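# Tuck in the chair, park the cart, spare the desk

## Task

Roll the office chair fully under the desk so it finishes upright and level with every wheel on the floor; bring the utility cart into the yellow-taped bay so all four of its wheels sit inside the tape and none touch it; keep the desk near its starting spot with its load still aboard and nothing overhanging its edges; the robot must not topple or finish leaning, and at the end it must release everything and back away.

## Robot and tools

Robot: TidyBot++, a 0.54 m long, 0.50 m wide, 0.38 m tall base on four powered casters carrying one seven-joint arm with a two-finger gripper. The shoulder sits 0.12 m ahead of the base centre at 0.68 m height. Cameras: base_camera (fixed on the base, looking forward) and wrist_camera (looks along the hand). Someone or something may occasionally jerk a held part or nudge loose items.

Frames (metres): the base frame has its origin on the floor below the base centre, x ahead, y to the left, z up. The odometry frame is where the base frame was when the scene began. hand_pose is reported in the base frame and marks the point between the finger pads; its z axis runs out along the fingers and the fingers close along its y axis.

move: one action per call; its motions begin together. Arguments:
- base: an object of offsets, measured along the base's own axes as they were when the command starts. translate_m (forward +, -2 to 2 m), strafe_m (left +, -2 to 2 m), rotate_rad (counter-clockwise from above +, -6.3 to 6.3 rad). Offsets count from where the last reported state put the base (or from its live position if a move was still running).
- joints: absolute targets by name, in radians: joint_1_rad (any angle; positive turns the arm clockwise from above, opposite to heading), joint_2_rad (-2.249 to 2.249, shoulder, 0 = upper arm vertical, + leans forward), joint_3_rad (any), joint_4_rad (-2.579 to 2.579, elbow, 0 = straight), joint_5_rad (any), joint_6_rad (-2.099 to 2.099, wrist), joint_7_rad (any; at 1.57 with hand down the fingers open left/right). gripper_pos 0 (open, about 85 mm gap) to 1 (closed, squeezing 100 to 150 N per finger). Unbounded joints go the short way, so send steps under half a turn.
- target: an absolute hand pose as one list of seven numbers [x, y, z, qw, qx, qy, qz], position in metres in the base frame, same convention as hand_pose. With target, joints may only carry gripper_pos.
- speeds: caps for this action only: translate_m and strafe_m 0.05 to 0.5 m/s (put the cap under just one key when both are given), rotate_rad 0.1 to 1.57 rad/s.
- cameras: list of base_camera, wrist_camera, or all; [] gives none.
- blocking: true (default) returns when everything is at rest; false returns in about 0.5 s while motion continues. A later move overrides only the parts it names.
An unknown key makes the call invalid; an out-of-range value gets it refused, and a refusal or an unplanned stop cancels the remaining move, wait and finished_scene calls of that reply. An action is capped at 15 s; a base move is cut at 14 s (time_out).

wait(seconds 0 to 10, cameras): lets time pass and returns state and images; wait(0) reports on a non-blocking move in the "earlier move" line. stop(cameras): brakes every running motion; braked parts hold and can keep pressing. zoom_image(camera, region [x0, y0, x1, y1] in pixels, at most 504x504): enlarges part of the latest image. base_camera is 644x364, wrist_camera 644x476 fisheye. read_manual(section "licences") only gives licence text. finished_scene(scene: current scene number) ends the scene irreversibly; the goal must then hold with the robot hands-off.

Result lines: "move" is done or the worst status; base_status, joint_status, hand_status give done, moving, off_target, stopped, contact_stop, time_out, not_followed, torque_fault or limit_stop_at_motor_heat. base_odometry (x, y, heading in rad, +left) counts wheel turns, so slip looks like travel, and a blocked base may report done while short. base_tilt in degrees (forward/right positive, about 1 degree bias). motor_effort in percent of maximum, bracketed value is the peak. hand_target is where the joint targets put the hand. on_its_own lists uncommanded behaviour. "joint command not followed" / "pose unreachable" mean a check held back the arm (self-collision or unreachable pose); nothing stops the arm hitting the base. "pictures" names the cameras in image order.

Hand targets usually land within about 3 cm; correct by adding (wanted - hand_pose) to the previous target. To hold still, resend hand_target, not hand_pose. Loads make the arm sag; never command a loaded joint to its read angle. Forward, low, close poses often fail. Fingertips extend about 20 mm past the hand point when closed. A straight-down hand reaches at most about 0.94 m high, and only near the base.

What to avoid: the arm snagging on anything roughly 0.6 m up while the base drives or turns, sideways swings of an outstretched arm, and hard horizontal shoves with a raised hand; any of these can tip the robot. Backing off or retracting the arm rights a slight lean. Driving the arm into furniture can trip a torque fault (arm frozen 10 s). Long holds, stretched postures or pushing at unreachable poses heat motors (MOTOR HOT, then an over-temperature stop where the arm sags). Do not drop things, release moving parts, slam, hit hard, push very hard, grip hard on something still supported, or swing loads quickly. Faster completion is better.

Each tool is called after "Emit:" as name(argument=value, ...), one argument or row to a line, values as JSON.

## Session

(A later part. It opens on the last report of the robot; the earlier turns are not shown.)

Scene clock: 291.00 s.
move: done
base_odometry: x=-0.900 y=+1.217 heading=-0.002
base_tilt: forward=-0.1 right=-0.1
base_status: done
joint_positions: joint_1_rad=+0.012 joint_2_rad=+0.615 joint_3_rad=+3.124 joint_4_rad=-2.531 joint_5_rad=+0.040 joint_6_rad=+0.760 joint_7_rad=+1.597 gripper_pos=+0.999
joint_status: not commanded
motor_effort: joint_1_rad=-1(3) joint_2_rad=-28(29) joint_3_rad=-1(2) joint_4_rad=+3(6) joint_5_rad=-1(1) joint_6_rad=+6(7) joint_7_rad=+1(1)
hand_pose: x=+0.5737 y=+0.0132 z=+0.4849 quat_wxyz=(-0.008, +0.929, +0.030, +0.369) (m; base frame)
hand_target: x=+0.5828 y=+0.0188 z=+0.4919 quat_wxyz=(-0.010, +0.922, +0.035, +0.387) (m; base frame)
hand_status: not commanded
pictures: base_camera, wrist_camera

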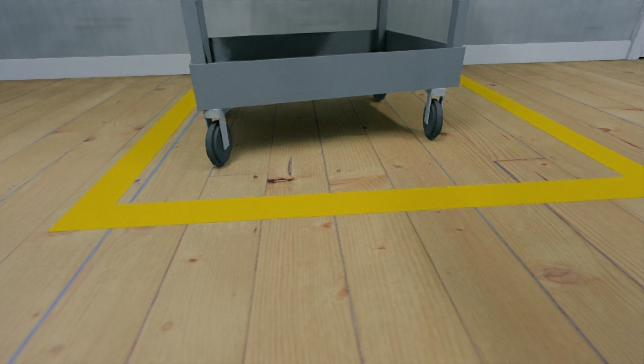

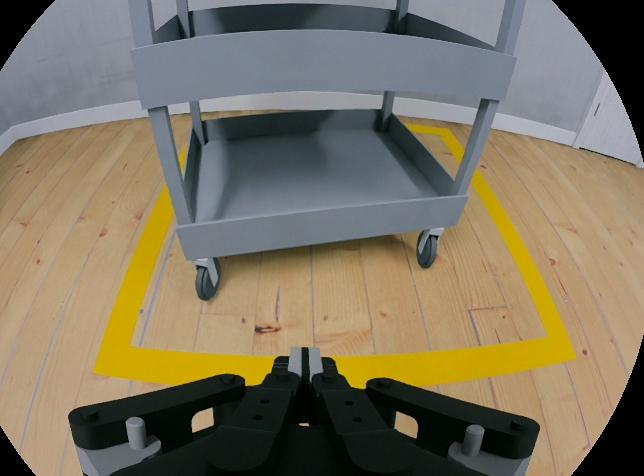

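Emit:
move(
  base={"strafe_m":0.65},
  cameras=[],
)

Emit:
move(
  base={"translate_m":0.62},
  joints={"joint_1_rad":0.35},
)

Scene clock: 322.40 s.
move: done
base_odometry: x=-0.899 y=+1.867 heading=-0.001
base_tilt: forward=-0.1 right=-0.2
base_status: done
joint_positions: joint_1_rad=+0.007 joint_2_rad=+0.615 joint_3_rad=+3.124 joint_4_rad=-2.531 joint_5_rad=+0.040 joint_6_rad=+0.760 joint_7_rad=+1.597 gripper_pos=+0.999
joint_status: not commanded
motor_effort: joint_1_rad=+0(3) joint_2_rad=-27(28) joint_3_rad=-1(2) joint_4_rad=+4(5) joint_5_rad=+0(1) joint_6_rad=+6(7) joint_7_rad=+0(1)
hand_pose: x=+0.5737 y=+0.0153 z=+0.4849 quat_wxyz=(-0.009, +0.929, +0.032, +0.369) (m; base frame)
hand_target: x=+0.5828 y=+0.0188 z=+0.4919 quat_wxyz=(-0.010, +0.922, +0.035, +0.387) (m; base frame)
hand_status: not commanded
pictures: none
No camera images: "cameras" was empty.

Scene clock: 324.93 s.
move: done
base_odometry: x=-0.279 y=+1.867 heading=-0.001
base_tilt: forward=+0.0 right=-0.2
base_status: done
joint_positions: joint_1_rad=+0.334 joint_2_rad=+0.615 joint_3_rad=+3.124 joint_4_rad=-2.530 joint_5_rad=+0.040 joint_6_rad=+0.760 joint_7_rad=+1.597 gripper_pos=+0.999
joint_status: all done
motor_effort: joint_1_rad=+0(2) joint_2_rad=-28(29) joint_3_rad=-1(2) joint_4_rad=+3(6) joint_5_rad=+0(1) joint_6_rad=+6(7) joint_7_rad=+0(1)
hand_pose: x=+0.5545 y=-0.1316 z=+0.4850 quat_wxyz=(+0.052, +0.922, -0.119, +0.366) (m; base frame)
hand_target: x=+0.5612 y=-0.1414 z=+0.4919 quat_wxyz=(+0.057, +0.914, -0.126, +0.382) (m; base frame)
hand_status: not commanded
pictures: base_camera, wrist_camera

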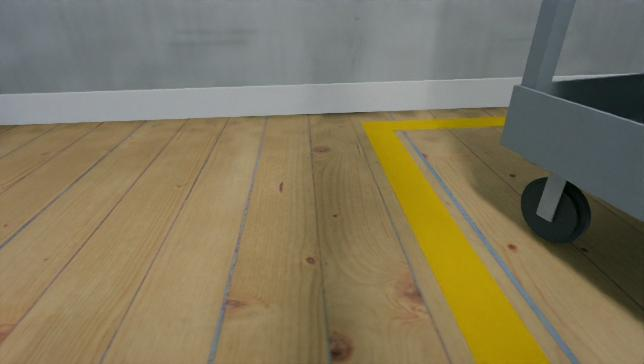

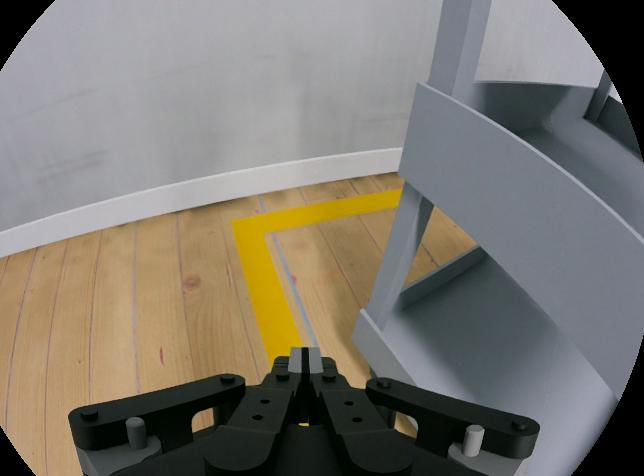

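Emit:
move(
  base={"translate_m":-0.98},
  joints={"joint_1_rad":0,"joint_2_rad":0,"joint_6_rad":0.4},
  cameras=[],
)

Emit:
move(
  base={"strafe_m":-0.9},
  cameras=[],
)

Emit:
move(
  base={"rotate_rad":-1.39},
)

Scene clock: 344.83 s.
move: done
base_odometry: x=-1.259 y=+1.867 heading=-0.001
base_tilt: forward=-0.1 right=-0.2
base_status: done
joint_positions: joint_1_rad=+0.019 joint_2_rad=+0.007 joint_3_rad=+3.124 joint_4_rad=-2.525 joint_5_rad=+0.040 joint_6_rad=+0.464 joint_7_rad=+1.597 gripper_pos=+0.999
joint_status: all done
motor_effort: joint_1_rad=+0(3) joint_2_rad=-15(30) joint_3_rad=+0(3) joint_4_rad=+15(17) joint_5_rad=+0(1) joint_6_rad=+8(8) joint_7_rad=+0(1)
hand_pose: x=+0.5751 y=+0.0065 z=+0.6962 quat_wxyz=(+0.008, +0.859, +0.031, +0.511) (m; base frame)
hand_target: x=+0.5638 y=+0.0140 z=+0.6809 quat_wxyz=(+0.004, +0.873, +0.039, +0.485) (m; base frame)
hand_status: not commanded
pictures: none
No camera images: "cameras" was empty.

Scene clock: 347.97 s.
move: done
base_odometry: x=-1.260 y=+0.967 heading=-0.001
base_tilt: forward=-0.1 right=-0.1
base_status: done
joint_positions: joint_1_rad=+0.014 joint_2_rad=+0.007 joint_3_rad=+3.124 joint_4_rad=-2.525 joint_5_rad=+0.040 joint_6_rad=+0.464 joint_7_rad=+1.597 gripper_pos=+0.999
joint_status: not commanded
motor_effort: joint_1_rad=+0(2) joint_2_rad=-16(17) joint_3_rad=+0(1) joint_4_rad=+16(16) joint_5_rad=+0(1) joint_6_rad=+7(8) joint_7_rad=+0(1)
hand_pose: x=+0.5750 y=+0.0087 z=+0.6962 quat_wxyz=(+0.007, +0.859, +0.033, +0.511) (m; base frame)
hand_target: x=+0.5638 y=+0.0140 z=+0.6809 quat_wxyz=(+0.004, +0.873, +0.039, +0.485) (m; base frame)
hand_status: not commanded
pictures: none
No camera images: "cameras" was empty.

Scene clock: 350.13 s.
move: done
base_odometry: x=-1.260 y=+0.967 heading=-1.390
base_tilt: forward=-0.1 right=-0.1
base_status: done
joint_positions: joint_1_rad=+0.011 joint_2_rad=+0.007 joint_3_rad=+3.125 joint_4_rad=-2.525 joint_5_rad=+0.040 joint_6_rad=+0.464 joint_7_rad=+1.597 gripper_pos=+0.999
joint_status: not commanded
motor_effort: joint_1_rad=+0(2) joint_2_rad=-16(18) joint_3_rad=+0(2) joint_4_rad=+15(16) joint_5_rad=-1(1) joint_6_rad=+8(8) joint_7_rad=+0(1)
hand_pose: x=+0.5750 y=+0.0096 z=+0.6963 quat_wxyz=(+0.007, +0.859, +0.034, +0.511) (m; base frame)
hand_target: x=+0.5638 y=+0.0140 z=+0.6809 quat_wxyz=(+0.004, +0.873, +0.039, +0.485) (m; base frame)
hand_status: not commanded
pictures: base_camera, wrist_camera

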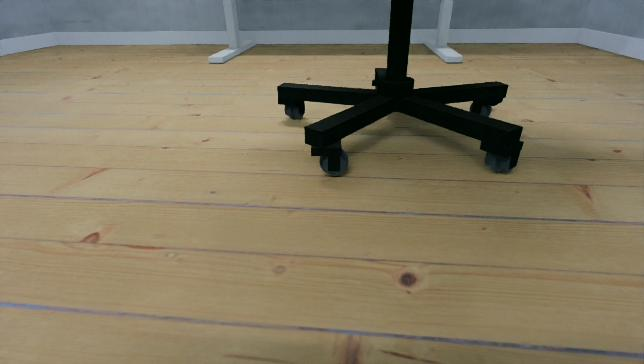

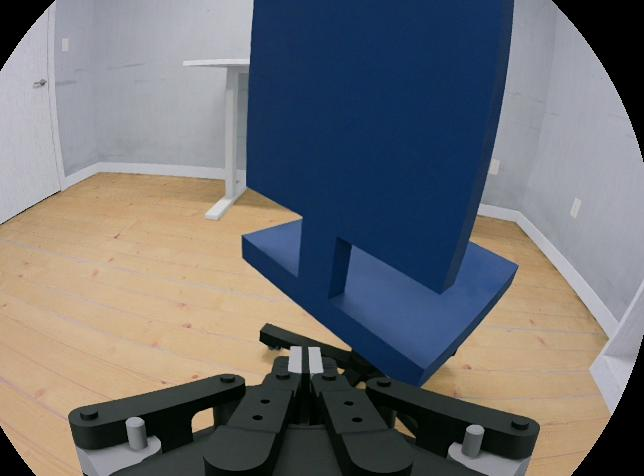

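Emit:
move(
  base={"strafe_m":-0.37,"rotate_rad":0.16},
  joints={"joint_6_rad":-0.64,"joint_1_rad":3.12},
  cameras=["base_camera"],
)

Emit:
move(
  base={"translate_m":0.65},
  speeds={"translate_m":0.2},
  cameras=["base_camera"],
)

Scene clock: 373.60 s.
move: done
base_odometry: x=-1.624 y=+0.900 heading=-1.229
base_tilt: forward=-0.1 right=-0.1
base_status: done
joint_positions: joint_1_rad=+3.101 joint_2_rad=+0.006 joint_3_rad=+3.123 joint_4_rad=-2.525 joint_5_rad=+0.040 joint_6_rad=-0.575 joint_7_rad=+1.597 gripper_pos=+0.999
joint_status: all done
motor_effort: joint_1_rad=-1(3) joint_2_rad=-11(17) joint_3_rad=+0(3) joint_4_rad=+10(15) joint_5_rad=+0(1) joint_6_rad=+1(9) joint_7_rad=+1(1)
hand_pose: x=-0.0745 y=-0.0061 z=+0.5338 quat_wxyz=(+0.018, +0.059, -0.998, -0.011) (m; base frame)
hand_target: x=-0.0538 y=-0.0007 z=+0.5344 quat_wxyz=(-0.013, +0.049, -0.999, -0.012) (m; base frame)
hand_status: not commanded
pictures: base_camera

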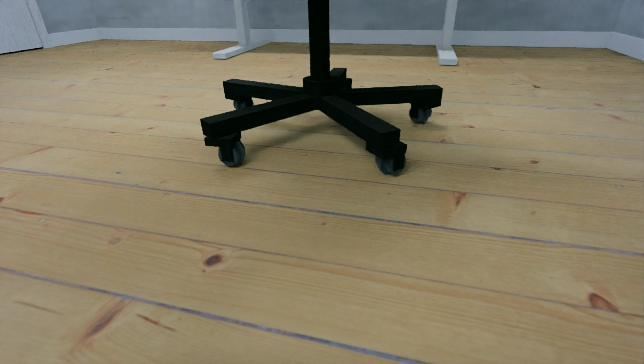

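Scene clock: 377.50 s.
move: done
base_odometry: x=-1.406 y=+0.288 heading=-1.229
base_tilt: forward=+0.0 right=-0.2
base_status: done
joint_positions: joint_1_rad=+3.103 joint_2_rad=+0.004 joint_3_rad=+3.123 joint_4_rad=-2.527 joint_5_rad=+0.040 joint_6_rad=-0.582 joint_7_rad=+1.597 gripper_pos=+0.999
joint_status: not commanded
motor_effort: joint_1_rad=+0(2) joint_2_rad=-11(16) joint_3_rad=+0(1) joint_4_rad=+11(12) joint_5_rad=-1(1) joint_6_rad=+0(2) joint_7_rad=+0(1)
hand_pose: x=-0.0718 y=-0.0054 z=+0.5339 quat_wxyz=(+0.014, +0.058, -0.998, -0.011) (m; base frame)
hand_target: x=-0.0538 y=-0.0007 z=+0.5344 quat_wxyz=(-0.013, +0.049, -0.999, -0.012) (m; base frame)
hand_status: not commanded
pictures: base_camera

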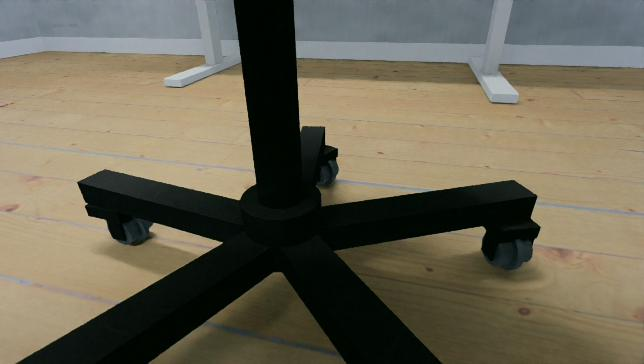

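Emit:
move(
  base={"translate_m":0.45,"rotate_rad":-0.16},
  speeds={"translate_m":0.2,"rotate_rad":0.1},
  cameras=["base_camera"],
)

Scene clock: 419.40 s.
move: done
base_odometry: x=-1.255 y=-0.136 heading=-1.390
base_tilt: forward=-0.1 right=-0.1
base_status: done
joint_positions: joint_1_rad=+3.103 joint_2_rad=+0.003 joint_3_rad=+3.123 joint_4_rad=-2.528 joint_5_rad=+0.040 joint_6_rad=-0.584 joint_7_rad=+1.597 gripper_pos=+0.999
joint_status: not commanded
motor_effort: joint_1_rad=-1(1) joint_2_rad=-11(15) joint_3_rad=+0(1) joint_4_rad=+10(12) joint_5_rad=-1(1) joint_6_rad=+0(1) joint_7_rad=+0(2)
hand_pose: x=-0.0709 y=-0.0053 z=+0.5339 quat_wxyz=(+0.014, +0.058, -0.998, -0.011) (m; base frame)
hand_target: x=-0.0538 y=-0.0007 z=+0.5344 quat_wxyz=(-0.013, +0.049, -0.999, -0.012) (m; base frame)
hand_status: not commanded
pictures: base_camera

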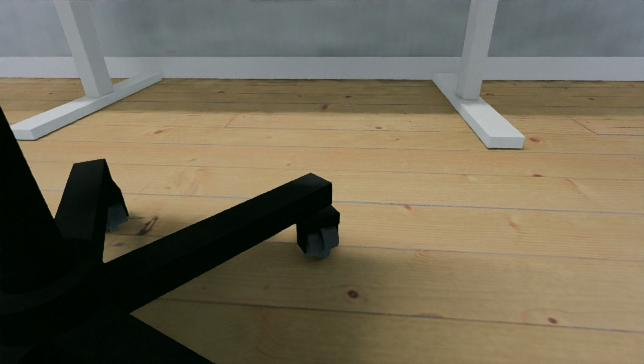

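Emit:
move(
  base={"translate_m":-0.2},
  cameras=[],
)

Emit:
move(
  base={"strafe_m":0.4,"rotate_rad":-0.14},
  cameras=["base_camera"],
)

Scene clock: 429.27 s.
move: done
base_odometry: x=-1.291 y=+0.061 heading=-1.391
base_tilt: forward=-0.1 right=-0.1
base_status: done
joint_positions: joint_1_rad=+3.104 joint_2_rad=+0.003 joint_3_rad=+3.123 joint_4_rad=-2.525 joint_5_rad=+0.040 joint_6_rad=-0.584 joint_7_rad=+1.597 gripper_pos=+0.999
joint_status: not commanded
motor_effort: joint_1_rad=-1(1) joint_2_rad=-11(13) joint_3_rad=+0(1) joint_4_rad=+11(12) joint_5_rad=-1(1) joint_6_rad=+1(1) joint_7_rad=+0(1)
hand_pose: x=-0.0719 y=-0.0053 z=+0.5343 quat_wxyz=(+0.014, +0.058, -0.998, -0.011) (m; base frame)
hand_target: x=-0.0538 y=-0.0007 z=+0.5344 quat_wxyz=(-0.013, +0.049, -0.999, -0.012) (m; base frame)
hand_status: not commanded
pictures: none
No camera images: "cameras" was empty.

Scene clock: 431.33 s.
move: done
base_odometry: x=-0.897 y=+0.133 heading=-1.531
base_tilt: forward=-0.1 right=-0.1
base_status: done
joint_positions: joint_1_rad=+3.107 joint_2_rad=+0.003 joint_3_rad=+3.123 joint_4_rad=-2.525 joint_5_rad=+0.040 joint_6_rad=-0.584 joint_7_rad=+1.597 gripper_pos=+0.999
joint_status: not commanded
motor_effort: joint_1_rad=-1(1) joint_2_rad=-11(12) joint_3_rad=+0(1) joint_4_rad=+10(11) joint_5_rad=-1(1) joint_6_rad=+1(1) joint_7_rad=+1(1)
hand_pose: x=-0.0719 y=-0.0046 z=+0.5343 quat_wxyz=(+0.014, +0.056, -0.998, -0.011) (m; base frame)
hand_target: x=-0.0538 y=-0.0007 z=+0.5344 quat_wxyz=(-0.013, +0.049, -0.999, -0.012) (m; base frame)
hand_status: not commanded
pictures: base_camera

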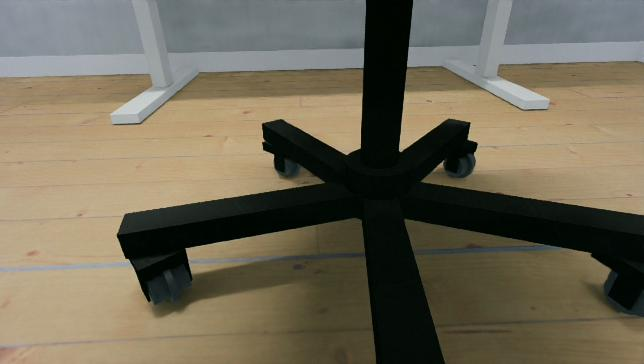

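Emit:
move(
  base={"strafe_m":-0.09},
  cameras=[],
)

Emit:
move(
  base={"translate_m":0.4},
  speeds={"translate_m":0.2},
  cameras=["base_camera"],
)

Scene clock: 443.63 s.
move: done
base_odometry: x=-0.987 y=+0.129 heading=-1.532
base_tilt: forward=-0.1 right=-0.2
base_status: done
joint_positions: joint_1_rad=+3.108 joint_2_rad=+0.003 joint_3_rad=+3.123 joint_4_rad=-2.526 joint_5_rad=+0.040 joint_6_rad=-0.585 joint_7_rad=+1.597 gripper_pos=+0.999
joint_status: not commanded
motor_effort: joint_1_rad=+0(2) joint_2_rad=-11(13) joint_3_rad=+0(1) joint_4_rad=+11(11) joint_5_rad=-1(1) joint_6_rad=+0(1) joint_7_rad=-1(1)
hand_pose: x=-0.0719 y=-0.0045 z=+0.5344 quat_wxyz=(+0.014, +0.056, -0.998, -0.011) (m; base frame)
hand_target: x=-0.0538 y=-0.0007 z=+0.5344 quat_wxyz=(-0.013, +0.049, -0.999, -0.012) (m; base frame)
hand_status: not commanded
pictures: none
No camera images: "cameras" was empty.

Scene clock: 446.37 s.
move: done
base_odometry: x=-0.972 y=-0.271 heading=-1.532
base_tilt: forward=-0.1 right=-0.1
base_status: done
joint_positions: joint_1_rad=+3.108 joint_2_rad=+0.001 joint_3_rad=+3.123 joint_4_rad=-2.527 joint_5_rad=+0.040 joint_6_rad=-0.586 joint_7_rad=+1.597 gripper_pos=+0.999
joint_status: not commanded
motor_effort: joint_1_rad=+0(1) joint_2_rad=-11(15) joint_3_rad=+0(0) joint_4_rad=+9(14) joint_5_rad=+0(1) joint_6_rad=+0(2) joint_7_rad=+0(2)
hand_pose: x=-0.0707 y=-0.0044 z=+0.5343 quat_wxyz=(+0.014, +0.056, -0.998, -0.011) (m; base frame)
hand_target: x=-0.0538 y=-0.0007 z=+0.5344 quat_wxyz=(-0.013, +0.049, -0.999, -0.012) (m; base frame)
hand_status: not commanded
pictures: base_camera

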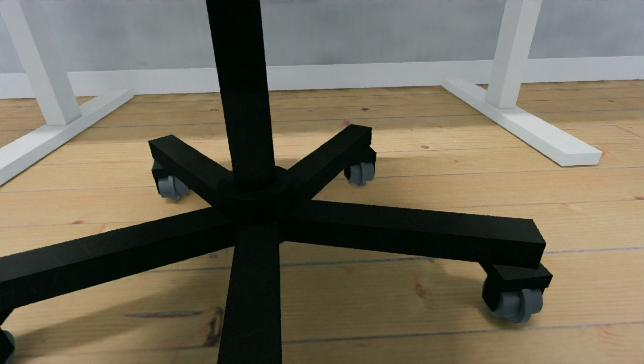

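Emit:
move(
  base={"translate_m":0.3},
  speeds={"translate_m":0.15},
  cameras=["base_camera"],
)

Emit:
move(
  base={"translate_m":-0.6},
  cameras=[],
)

Emit:
move(
  joints={"joint_1_rad":0,"joint_6_rad":0.6,"joint_2_rad":-0.3},
)

Scene clock: 459.13 s.
move: done
base_odometry: x=-0.960 y=-0.570 heading=-1.532
base_tilt: forward=+0.0 right=-0.1
base_status: done
joint_positions: joint_1_rad=+3.108 joint_2_rad=+0.001 joint_3_rad=+3.123 joint_4_rad=-2.528 joint_5_rad=+0.040 joint_6_rad=-0.586 joint_7_rad=+1.597 gripper_pos=+0.999
joint_status: not commanded
motor_effort: joint_1_rad=+0(1) joint_2_rad=-10(14) joint_3_rad=+0(0) joint_4_rad=+11(12) joint_5_rad=-1(1) joint_6_rad=+1(1) joint_7_rad=-1(2)
hand_pose: x=-0.0705 y=-0.0044 z=+0.5343 quat_wxyz=(+0.013, +0.056, -0.998, -0.011) (m; base frame)
hand_target: x=-0.0538 y=-0.0007 z=+0.5344 quat_wxyz=(-0.013, +0.049, -0.999, -0.012) (m; base frame)
hand_status: not commanded
pictures: base_camera

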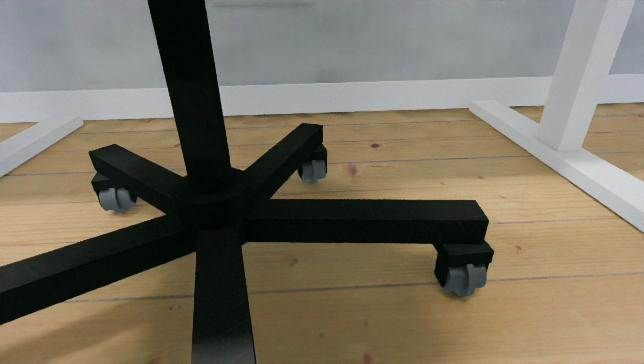

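Scene clock: 461.80 s.
move: done
base_odometry: x=-0.984 y=+0.029 heading=-1.531
base_tilt: forward=-0.1 right=-0.1
base_status: done
joint_positions: joint_1_rad=+3.108 joint_2_rad=+0.000 joint_3_rad=+3.123 joint_4_rad=-2.528 joint_5_rad=+0.040 joint_6_rad=-0.587 joint_7_rad=+1.597 gripper_pos=+0.999
joint_status: not commanded
motor_effort: joint_1_rad=+0(1) joint_2_rad=-11(14) joint_3_rad=+0(1) joint_4_rad=+11(13) joint_5_rad=+0(1) joint_6_rad=+1(1) joint_7_rad=+0(2)
hand_pose: x=-0.0703 y=-0.0044 z=+0.5344 quat_wxyz=(+0.013, +0.056, -0.998, -0.011) (m; base frame)
hand_target: x=-0.0538 y=-0.0007 z=+0.5344 quat_wxyz=(-0.013, +0.049, -0.999, -0.012) (m; base frame)
hand_status: not commanded
pictures: none
No camera images: "cameras" was empty.

Scene clock: 465.73 s.
move: done
base_odometry: x=-0.984 y=+0.029 heading=-1.531
base_tilt: forward=-0.1 right=-0.1
base_status: not commanded
joint_positions: joint_1_rad=+0.018 joint_2_rad=-0.284 joint_3_rad=+3.123 joint_4_rad=-2.527 joint_5_rad=+0.040 joint_6_rad=+0.537 joint_7_rad=+1.597 gripper_pos=+0.999
joint_status: all done
motor_effort: joint_1_rad=-1(2) joint_2_rad=-9(12) joint_3_rad=+0(1) joint_4_rad=+20(20) joint_5_rad=-1(1) joint_6_rad=+9(10) joint_7_rad=+0(1)
hand_pose: x=+0.5552 y=+0.0082 z=+0.8474 quat_wxyz=(+0.014, +0.753, +0.031, +0.657) (m; base frame)
hand_target: x=+0.5538 y=+0.0166 z=+0.8737 quat_wxyz=(+0.008, +0.726, +0.037, +0.686) (m; base frame)
hand_status: not commanded
pictures: base_camera, wrist_camera

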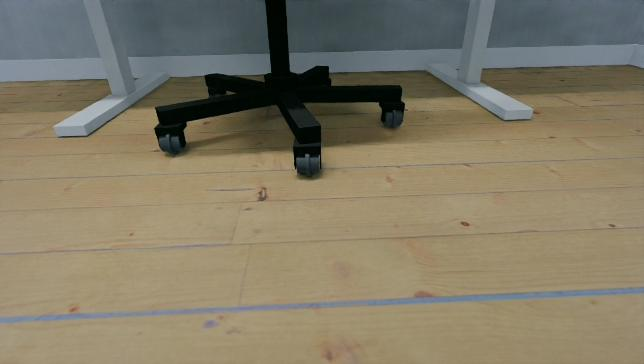

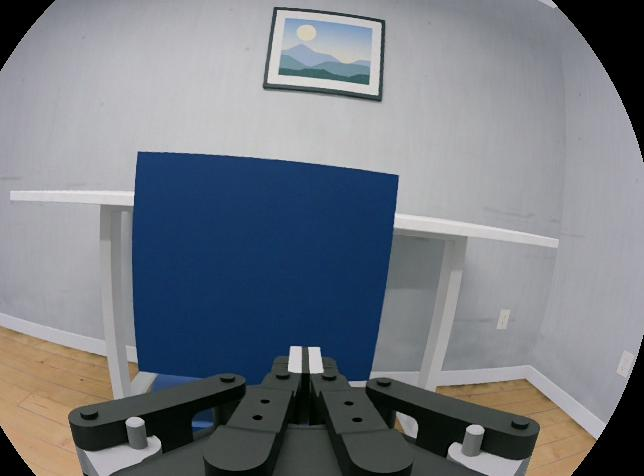

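Emit:
move(
  base={"translate_m":0.3},
  joints={"joint_2_rad":-0.3,"joint_4_rad":-1.5,"joint_6_rad":-0.9},
)

Scene clock: 478.73 s.
move: done
base_odometry: x=-0.972 y=-0.271 heading=-1.532
base_tilt: forward=-0.1 right=-0.1
base_status: done
joint_positions: joint_1_rad=+0.017 joint_2_rad=-0.294 joint_3_rad=+3.123 joint_4_rad=-1.513 joint_5_rad=+0.040 joint_6_rad=-0.831 joint_7_rad=+1.597 gripper_pos=+0.999
joint_status: all done
motor_effort: joint_1_rad=+0(2) joint_2_rad=-10(17) joint_3_rad=+0(2) joint_4_rad=+21(23) joint_5_rad=+0(1) joint_6_rad=+8(10) joint_7_rad=-1(1)
hand_pose: x=+0.5680 y=-0.0055 z=+1.0494 quat_wxyz=(+0.028, +0.854, +0.017, +0.519) (m; base frame)
hand_target: x=+0.5562 y=+0.0009 z=+1.0407 quat_wxyz=(+0.024, +0.867, +0.023, +0.497) (m; base frame)
hand_status: not commanded
pictures: base_camera, wrist_camera

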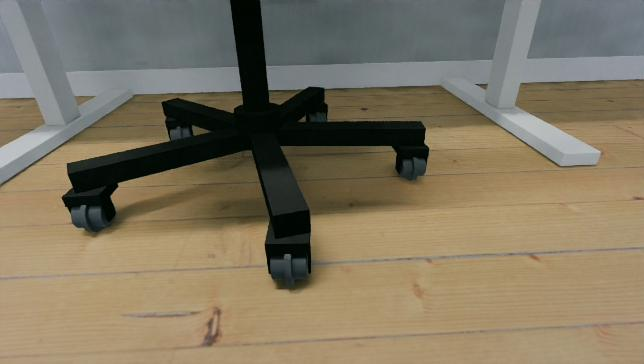

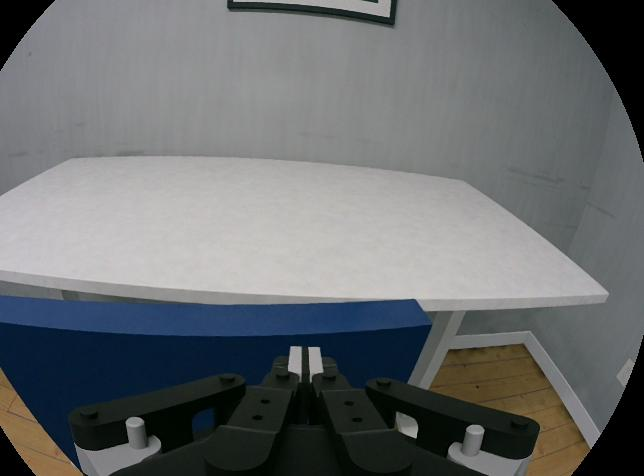

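Emit:
move(
  base={"translate_m":0.44},
  joints={"joint_6_rad":-0.6},
  speeds={"translate_m":0.15},
)

Scene clock: 494.87 s.
move: done
base_odometry: x=-0.955 y=-0.710 heading=-1.532
base_tilt: forward=-0.1 right=-0.2
base_status: done
joint_positions: joint_1_rad=+0.015 joint_2_rad=-0.295 joint_3_rad=+3.123 joint_4_rad=-1.502 joint_5_rad=+0.040 joint_6_rad=-0.613 joint_7_rad=+1.597 gripper_pos=+0.999
joint_status: all done
motor_effort: joint_1_rad=+0(1) joint_2_rad=-10(16) joint_3_rad=+1(1) joint_4_rad=+21(25) joint_5_rad=+0(1) joint_6_rad=+9(10) joint_7_rad=+1(1)
hand_pose: x=+0.5917 y=-0.0025 z=+1.1197 quat_wxyz=(+0.029, +0.789, +0.019, +0.613) (m; base frame)
hand_target: x=+0.5906 y=+0.0046 z=+1.1270 quat_wxyz=(+0.024, +0.783, +0.024, +0.621) (m; base frame)
hand_status: not commanded
pictures: base_camera, wrist_camera

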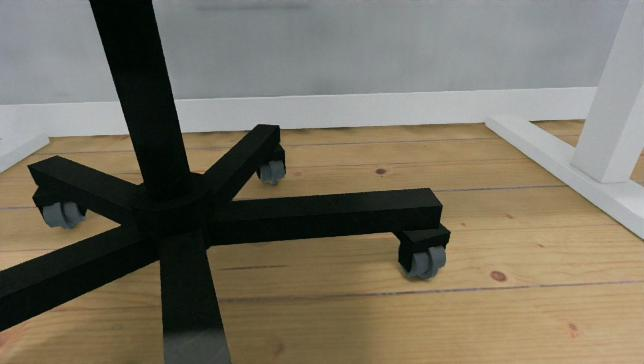

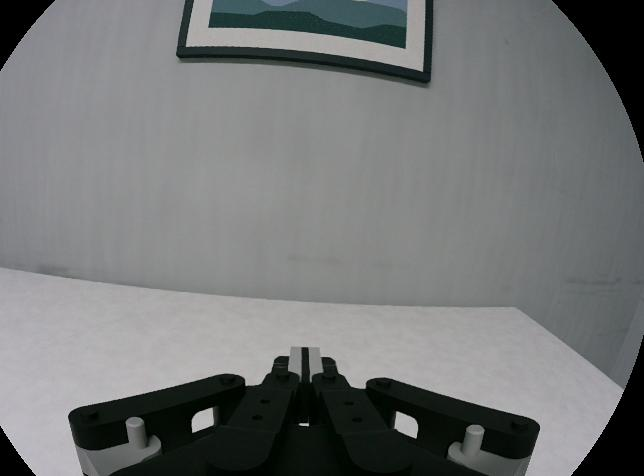

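Back off and check the gap from the same viewpoint.

Emit:
move(
  base={"translate_m":-0.3},
  joints={"joint_6_rad":-0.9},
)

Scene clock: 504.00 s.
move: done
base_odometry: x=-0.967 y=-0.410 heading=-1.533
base_tilt: forward=-0.2 right=-0.2
base_status: done
joint_positions: joint_1_rad=+0.015 joint_2_rad=-0.306 joint_3_rad=+3.123 joint_4_rad=-1.506 joint_5_rad=+0.040 joint_6_rad=-0.867 joint_7_rad=+1.597 gripper_pos=+0.999
joint_status: all done
motor_effort: joint_1_rad=+0(1) joint_2_rad=-10(15) joint_3_rad=+0(3) joint_4_rad=+21(24) joint_5_rad=+0(1) joint_6_rad=+7(9) joint_7_rad=+1(1)
hand_pose: x=+0.5587 y=-0.0048 z=+1.0487 quat_wxyz=(+0.028, +0.859, +0.017, +0.511) (m; base frame)
hand_target: x=+0.5562 y=+0.0009 z=+1.0407 quat_wxyz=(+0.024, +0.867, +0.023, +0.497) (m; base frame)
hand_status: not commanded
pictures: base_camera, wrist_camera

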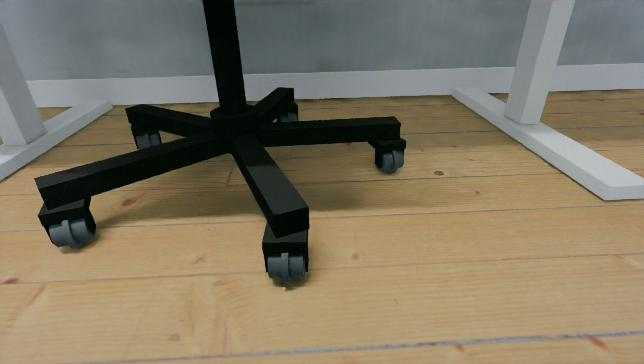

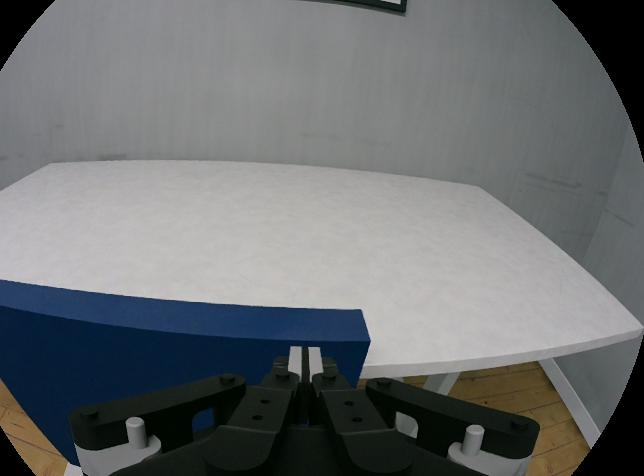

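Emit:
move(
  base={"strafe_m":0.15},
  joints={"joint_6_rad":-0.6},
  cameras=[],
)

Emit:
move(
  base={"translate_m":0.41},
  speeds={"translate_m":0.12},
)

Emit:
move(
  base={"translate_m":-0.4},
  joints={"joint_6_rad":-0.9},
)

Scene clock: 514.70 s.
move: done
base_odometry: x=-0.817 y=-0.404 heading=-1.533
base_tilt: forward=-0.1 right=-0.2
base_status: done
joint_positions: joint_1_rad=+0.012 joint_2_rad=-0.306 joint_3_rad=+3.122 joint_4_rad=-1.499 joint_5_rad=+0.040 joint_6_rad=-0.622 joint_7_rad=+1.597 gripper_pos=+0.999
joint_status: all done
motor_effort: joint_1_rad=+0(2) joint_2_rad=-11(13) joint_3_rad=+1(3) joint_4_rad=+21(23) joint_5_rad=+0(2) joint_6_rad=+9(9) joint_7_rad=+0(1)
hand_pose: x=+0.5863 y=+0.0000 z=+1.1238 quat_wxyz=(+0.027, +0.787, +0.021, +0.615) (m; base frame)
hand_target: x=+0.5906 y=+0.0046 z=+1.1270 quat_wxyz=(+0.024, +0.783, +0.024, +0.621) (m; base frame)
hand_status: not commanded
pictures: none
No camera images: "cameras" was empty.

Scene clock: 518.63 s.
move: done
base_odometry: x=-0.801 y=-0.813 heading=-1.533
base_tilt: forward=-0.1 right=-0.2
base_status: done
joint_positions: joint_1_rad=+0.012 joint_2_rad=-0.301 joint_3_rad=+3.122 joint_4_rad=-1.500 joint_5_rad=+0.040 joint_6_rad=-0.622 joint_7_rad=+1.597 gripper_pos=+0.999
joint_status: not commanded
motor_effort: joint_1_rad=+0(1) joint_2_rad=-10(14) joint_3_rad=+0(1) joint_4_rad=+22(23) joint_5_rad=+0(1) joint_6_rad=+9(9) joint_7_rad=+0(2)
hand_pose: x=+0.5886 y=+0.0001 z=+1.1211 quat_wxyz=(+0.027, +0.789, +0.021, +0.613) (m; base frame)
hand_target: x=+0.5906 y=+0.0046 z=+1.1270 quat_wxyz=(+0.024, +0.783, +0.024, +0.621) (m; base frame)
hand_status: not commanded
pictures: base_camera, wrist_camera

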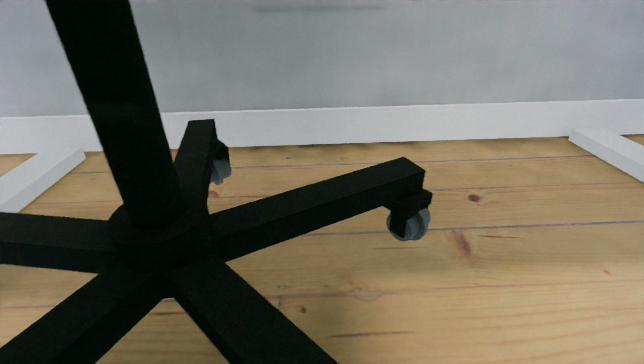

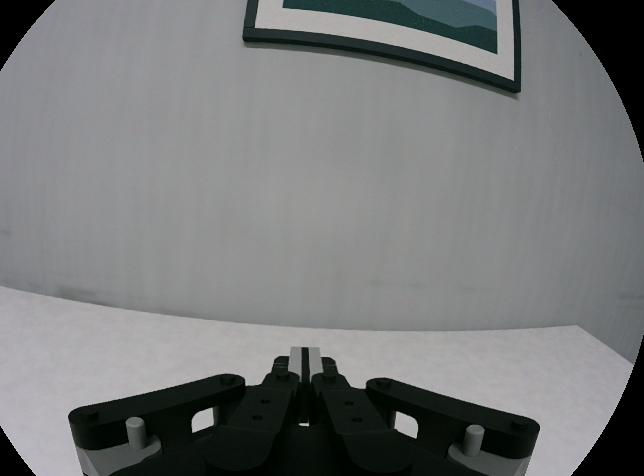

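Scene clock: 520.87 s.
move: done
base_odometry: x=-0.816 y=-0.413 heading=-1.533
base_tilt: forward=-0.1 right=-0.2
base_status: done
joint_positions: joint_1_rad=+0.011 joint_2_rad=-0.307 joint_3_rad=+3.122 joint_4_rad=-1.506 joint_5_rad=+0.040 joint_6_rad=-0.869 joint_7_rad=+1.597 gripper_pos=+0.999
joint_status: all done
motor_effort: joint_1_rad=-1(2) joint_2_rad=-10(16) joint_3_rad=+0(3) joint_4_rad=+21(23) joint_5_rad=+0(1) joint_6_rad=+8(9) joint_7_rad=+0(1)
hand_pose: x=+0.5580 y=-0.0025 z=+1.0487 quat_wxyz=(+0.027, +0.859, +0.019, +0.511) (m; base frame)
hand_target: x=+0.5562 y=+0.0009 z=+1.0407 quat_wxyz=(+0.024, +0.867, +0.023, +0.497) (m; base frame)
hand_status: not commanded
pictures: base_camera, wrist_camera

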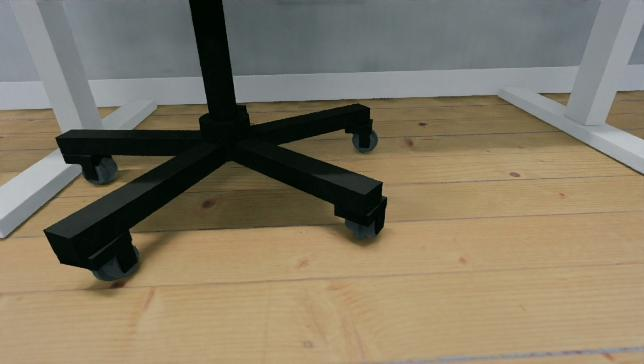

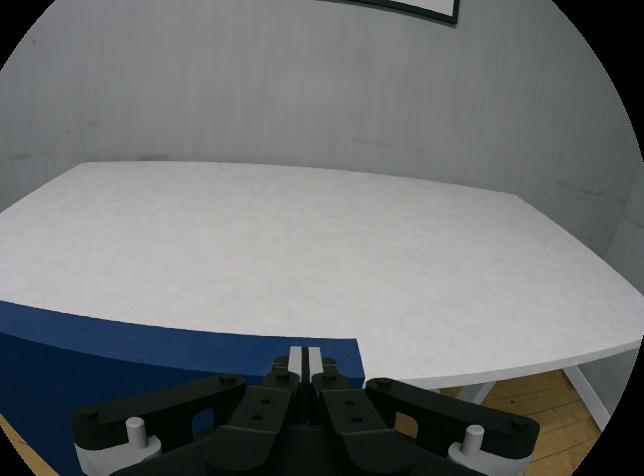

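Emit:
move(
  base={"strafe_m":-0.85,"translate_m":0.2},
  cameras=[],
)

Emit:
move(
  base={"rotate_rad":1.62},
  joints={"joint_6_rad":0.5,"joint_2_rad":-0.3,"joint_4_rad":-2.5,"gripper_pos":0},
)

Emit:
move(
  target=[0.48, -0.42, 0.75, 0, 0.707, 0, 0.707],
)

Scene clock: 595.63 s.
move: done
base_odometry: x=-1.658 y=-0.645 heading=-1.533
base_tilt: forward=-0.1 right=-0.1
base_status: done
joint_positions: joint_1_rad=+0.011 joint_2_rad=-0.307 joint_3_rad=+3.122 joint_4_rad=-1.506 joint_5_rad=+0.040 joint_6_rad=-0.869 joint_7_rad=+1.597 gripper_pos=+0.999
joint_status: not commanded
motor_effort: joint_1_rad=-1(1) joint_2_rad=-10(12) joint_3_rad=+0(4) joint_4_rad=+22(23) joint_5_rad=-1(1) joint_6_rad=+8(8) joint_7_rad=+0(1)
hand_pose: x=+0.5580 y=-0.0026 z=+1.0487 quat_wxyz=(+0.027, +0.859, +0.019, +0.511) (m; base frame)
hand_target: x=+0.5562 y=+0.0009 z=+1.0407 quat_wxyz=(+0.024, +0.867, +0.023, +0.497) (m; base frame)
hand_status: not commanded
pictures: none
No camera images: "cameras" was empty.

Scene clock: 598.30 s.
move: done
base_odometry: x=-1.658 y=-0.645 heading=+0.085
base_tilt: forward=-0.1 right=-0.1
base_status: done
joint_positions: joint_1_rad=+0.006 joint_2_rad=-0.304 joint_3_rad=+3.120 joint_4_rad=-2.490 joint_5_rad=+0.040 joint_6_rad=+0.438 joint_7_rad=+1.597 gripper_pos=+0.000
joint_status: all done
motor_effort: joint_1_rad=+0(2) joint_2_rad=-9(14) joint_3_rad=+0(2) joint_4_rad=+20(24) joint_5_rad=-1(1) joint_6_rad=+9(9) joint_7_rad=+1(1)
hand_pose: x=+0.5558 y=+0.0140 z=+0.8464 quat_wxyz=(+0.011, +0.766, +0.037, +0.641) (m; base frame)
hand_target: x=+0.5571 y=+0.0155 z=+0.8584 quat_wxyz=(+0.009, +0.751, +0.037, +0.660) (m; base frame)
hand_status: not commanded
pictures: base_camera, wrist_camera

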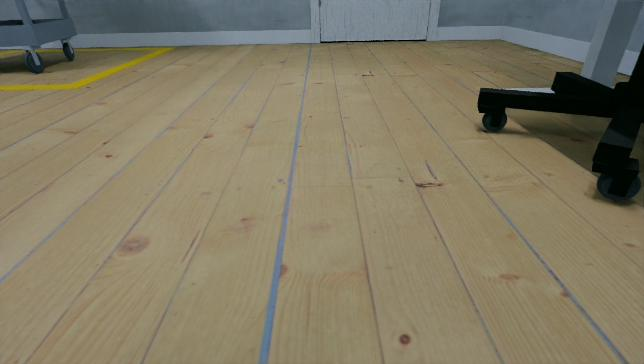

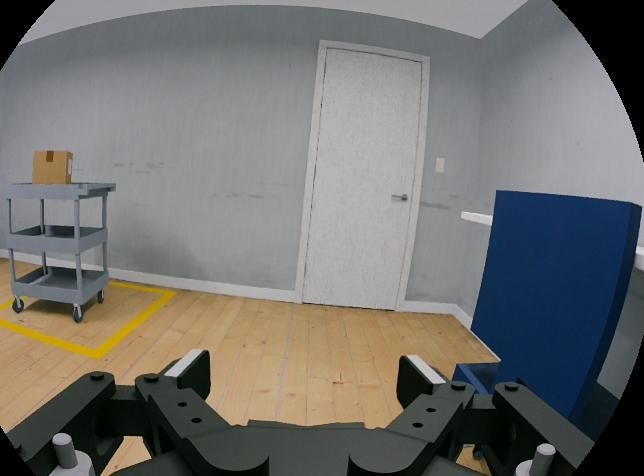

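Scene clock: 600.90 s.
move: off_target
base_odometry: x=-1.658 y=-0.645 heading=+0.085
base_tilt: forward=-0.1 right=-0.1
base_status: not commanded
joint_positions: joint_1_rad=-0.921 joint_2_rad=-1.626 joint_3_rad=+4.439 joint_4_rad=-1.967 joint_5_rad=+0.717 joint_6_rad=-0.302 joint_7_rad=+2.269 gripper_pos=+0.000
joint_status: not commanded
motor_effort: joint_1_rad=+0(2) joint_2_rad=+29(31) joint_3_rad=-19(20) joint_4_rad=+2(23) joint_5_rad=-2(3) joint_6_rad=+7(10) joint_7_rad=+0(1)
hand_pose: x=+0.4744 y=-0.4276 z=+0.7740 quat_wxyz=(-0.010, +0.685, -0.035, +0.727) (m; base frame)
hand_target: x=+0.4800 y=-0.4200 z=+0.7500 quat_wxyz=(+0.000, +0.707, +0.000, +0.707) (m; base frame)
hand_status: off_target (0.026 m and 5.4 deg from the pose sent, 0.451 m and 11.1 deg at the start)
pictures: base_camera, wrist_camera

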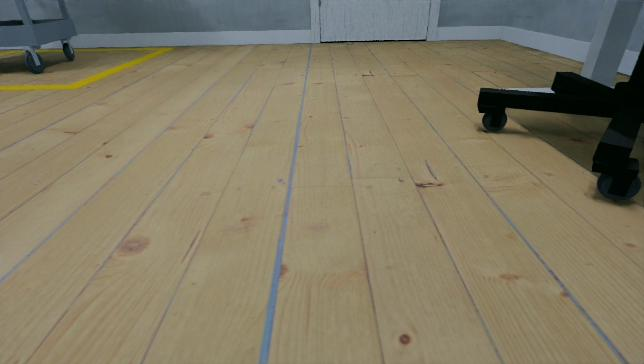

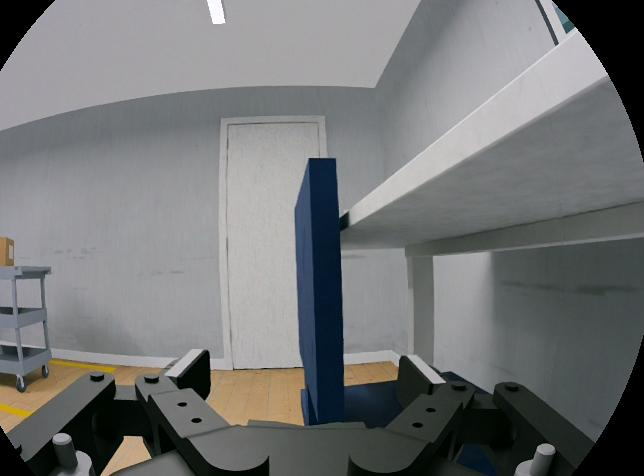

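Emit:
move(
  base={"strafe_m":0.4},
  cameras=["base_camera"],
)

Emit:
finished_scene(
  scene=2,
)

Scene clock: 611.50 s.
move: done
base_odometry: x=-1.692 y=-0.247 heading=+0.086
base_tilt: forward=-0.1 right=-0.1
base_status: done
joint_positions: joint_1_rad=-0.922 joint_2_rad=-1.626 joint_3_rad=+4.439 joint_4_rad=-1.961 joint_5_rad=+0.720 joint_6_rad=-0.311 joint_7_rad=+2.272 gripper_pos=+0.000
joint_status: not commanded
motor_effort: joint_1_rad=-1(2) joint_2_rad=+29(30) joint_3_rad=-19(20) joint_4_rad=+1(4) joint_5_rad=-2(3) joint_6_rad=+6(7) joint_7_rad=+0(1)
hand_pose: x=+0.4744 y=-0.4298 z=+0.7722 quat_wxyz=(-0.008, +0.688, -0.034, +0.725) (m; base frame)
hand_target: x=+0.4800 y=-0.4200 z=+0.7500 quat_wxyz=(+0.000, +0.707, +0.000, +0.707) (m; base frame)
hand_status: not commanded
pictures: base_camera

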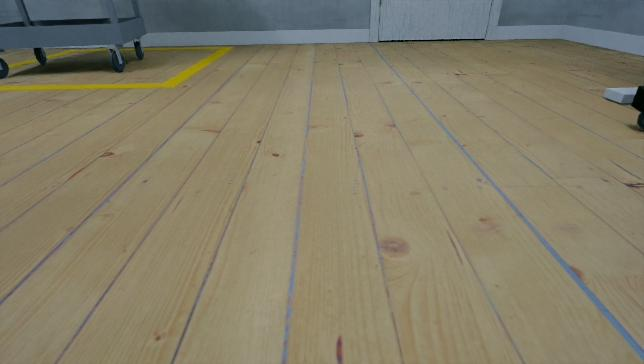

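The scene is finished: the task was done.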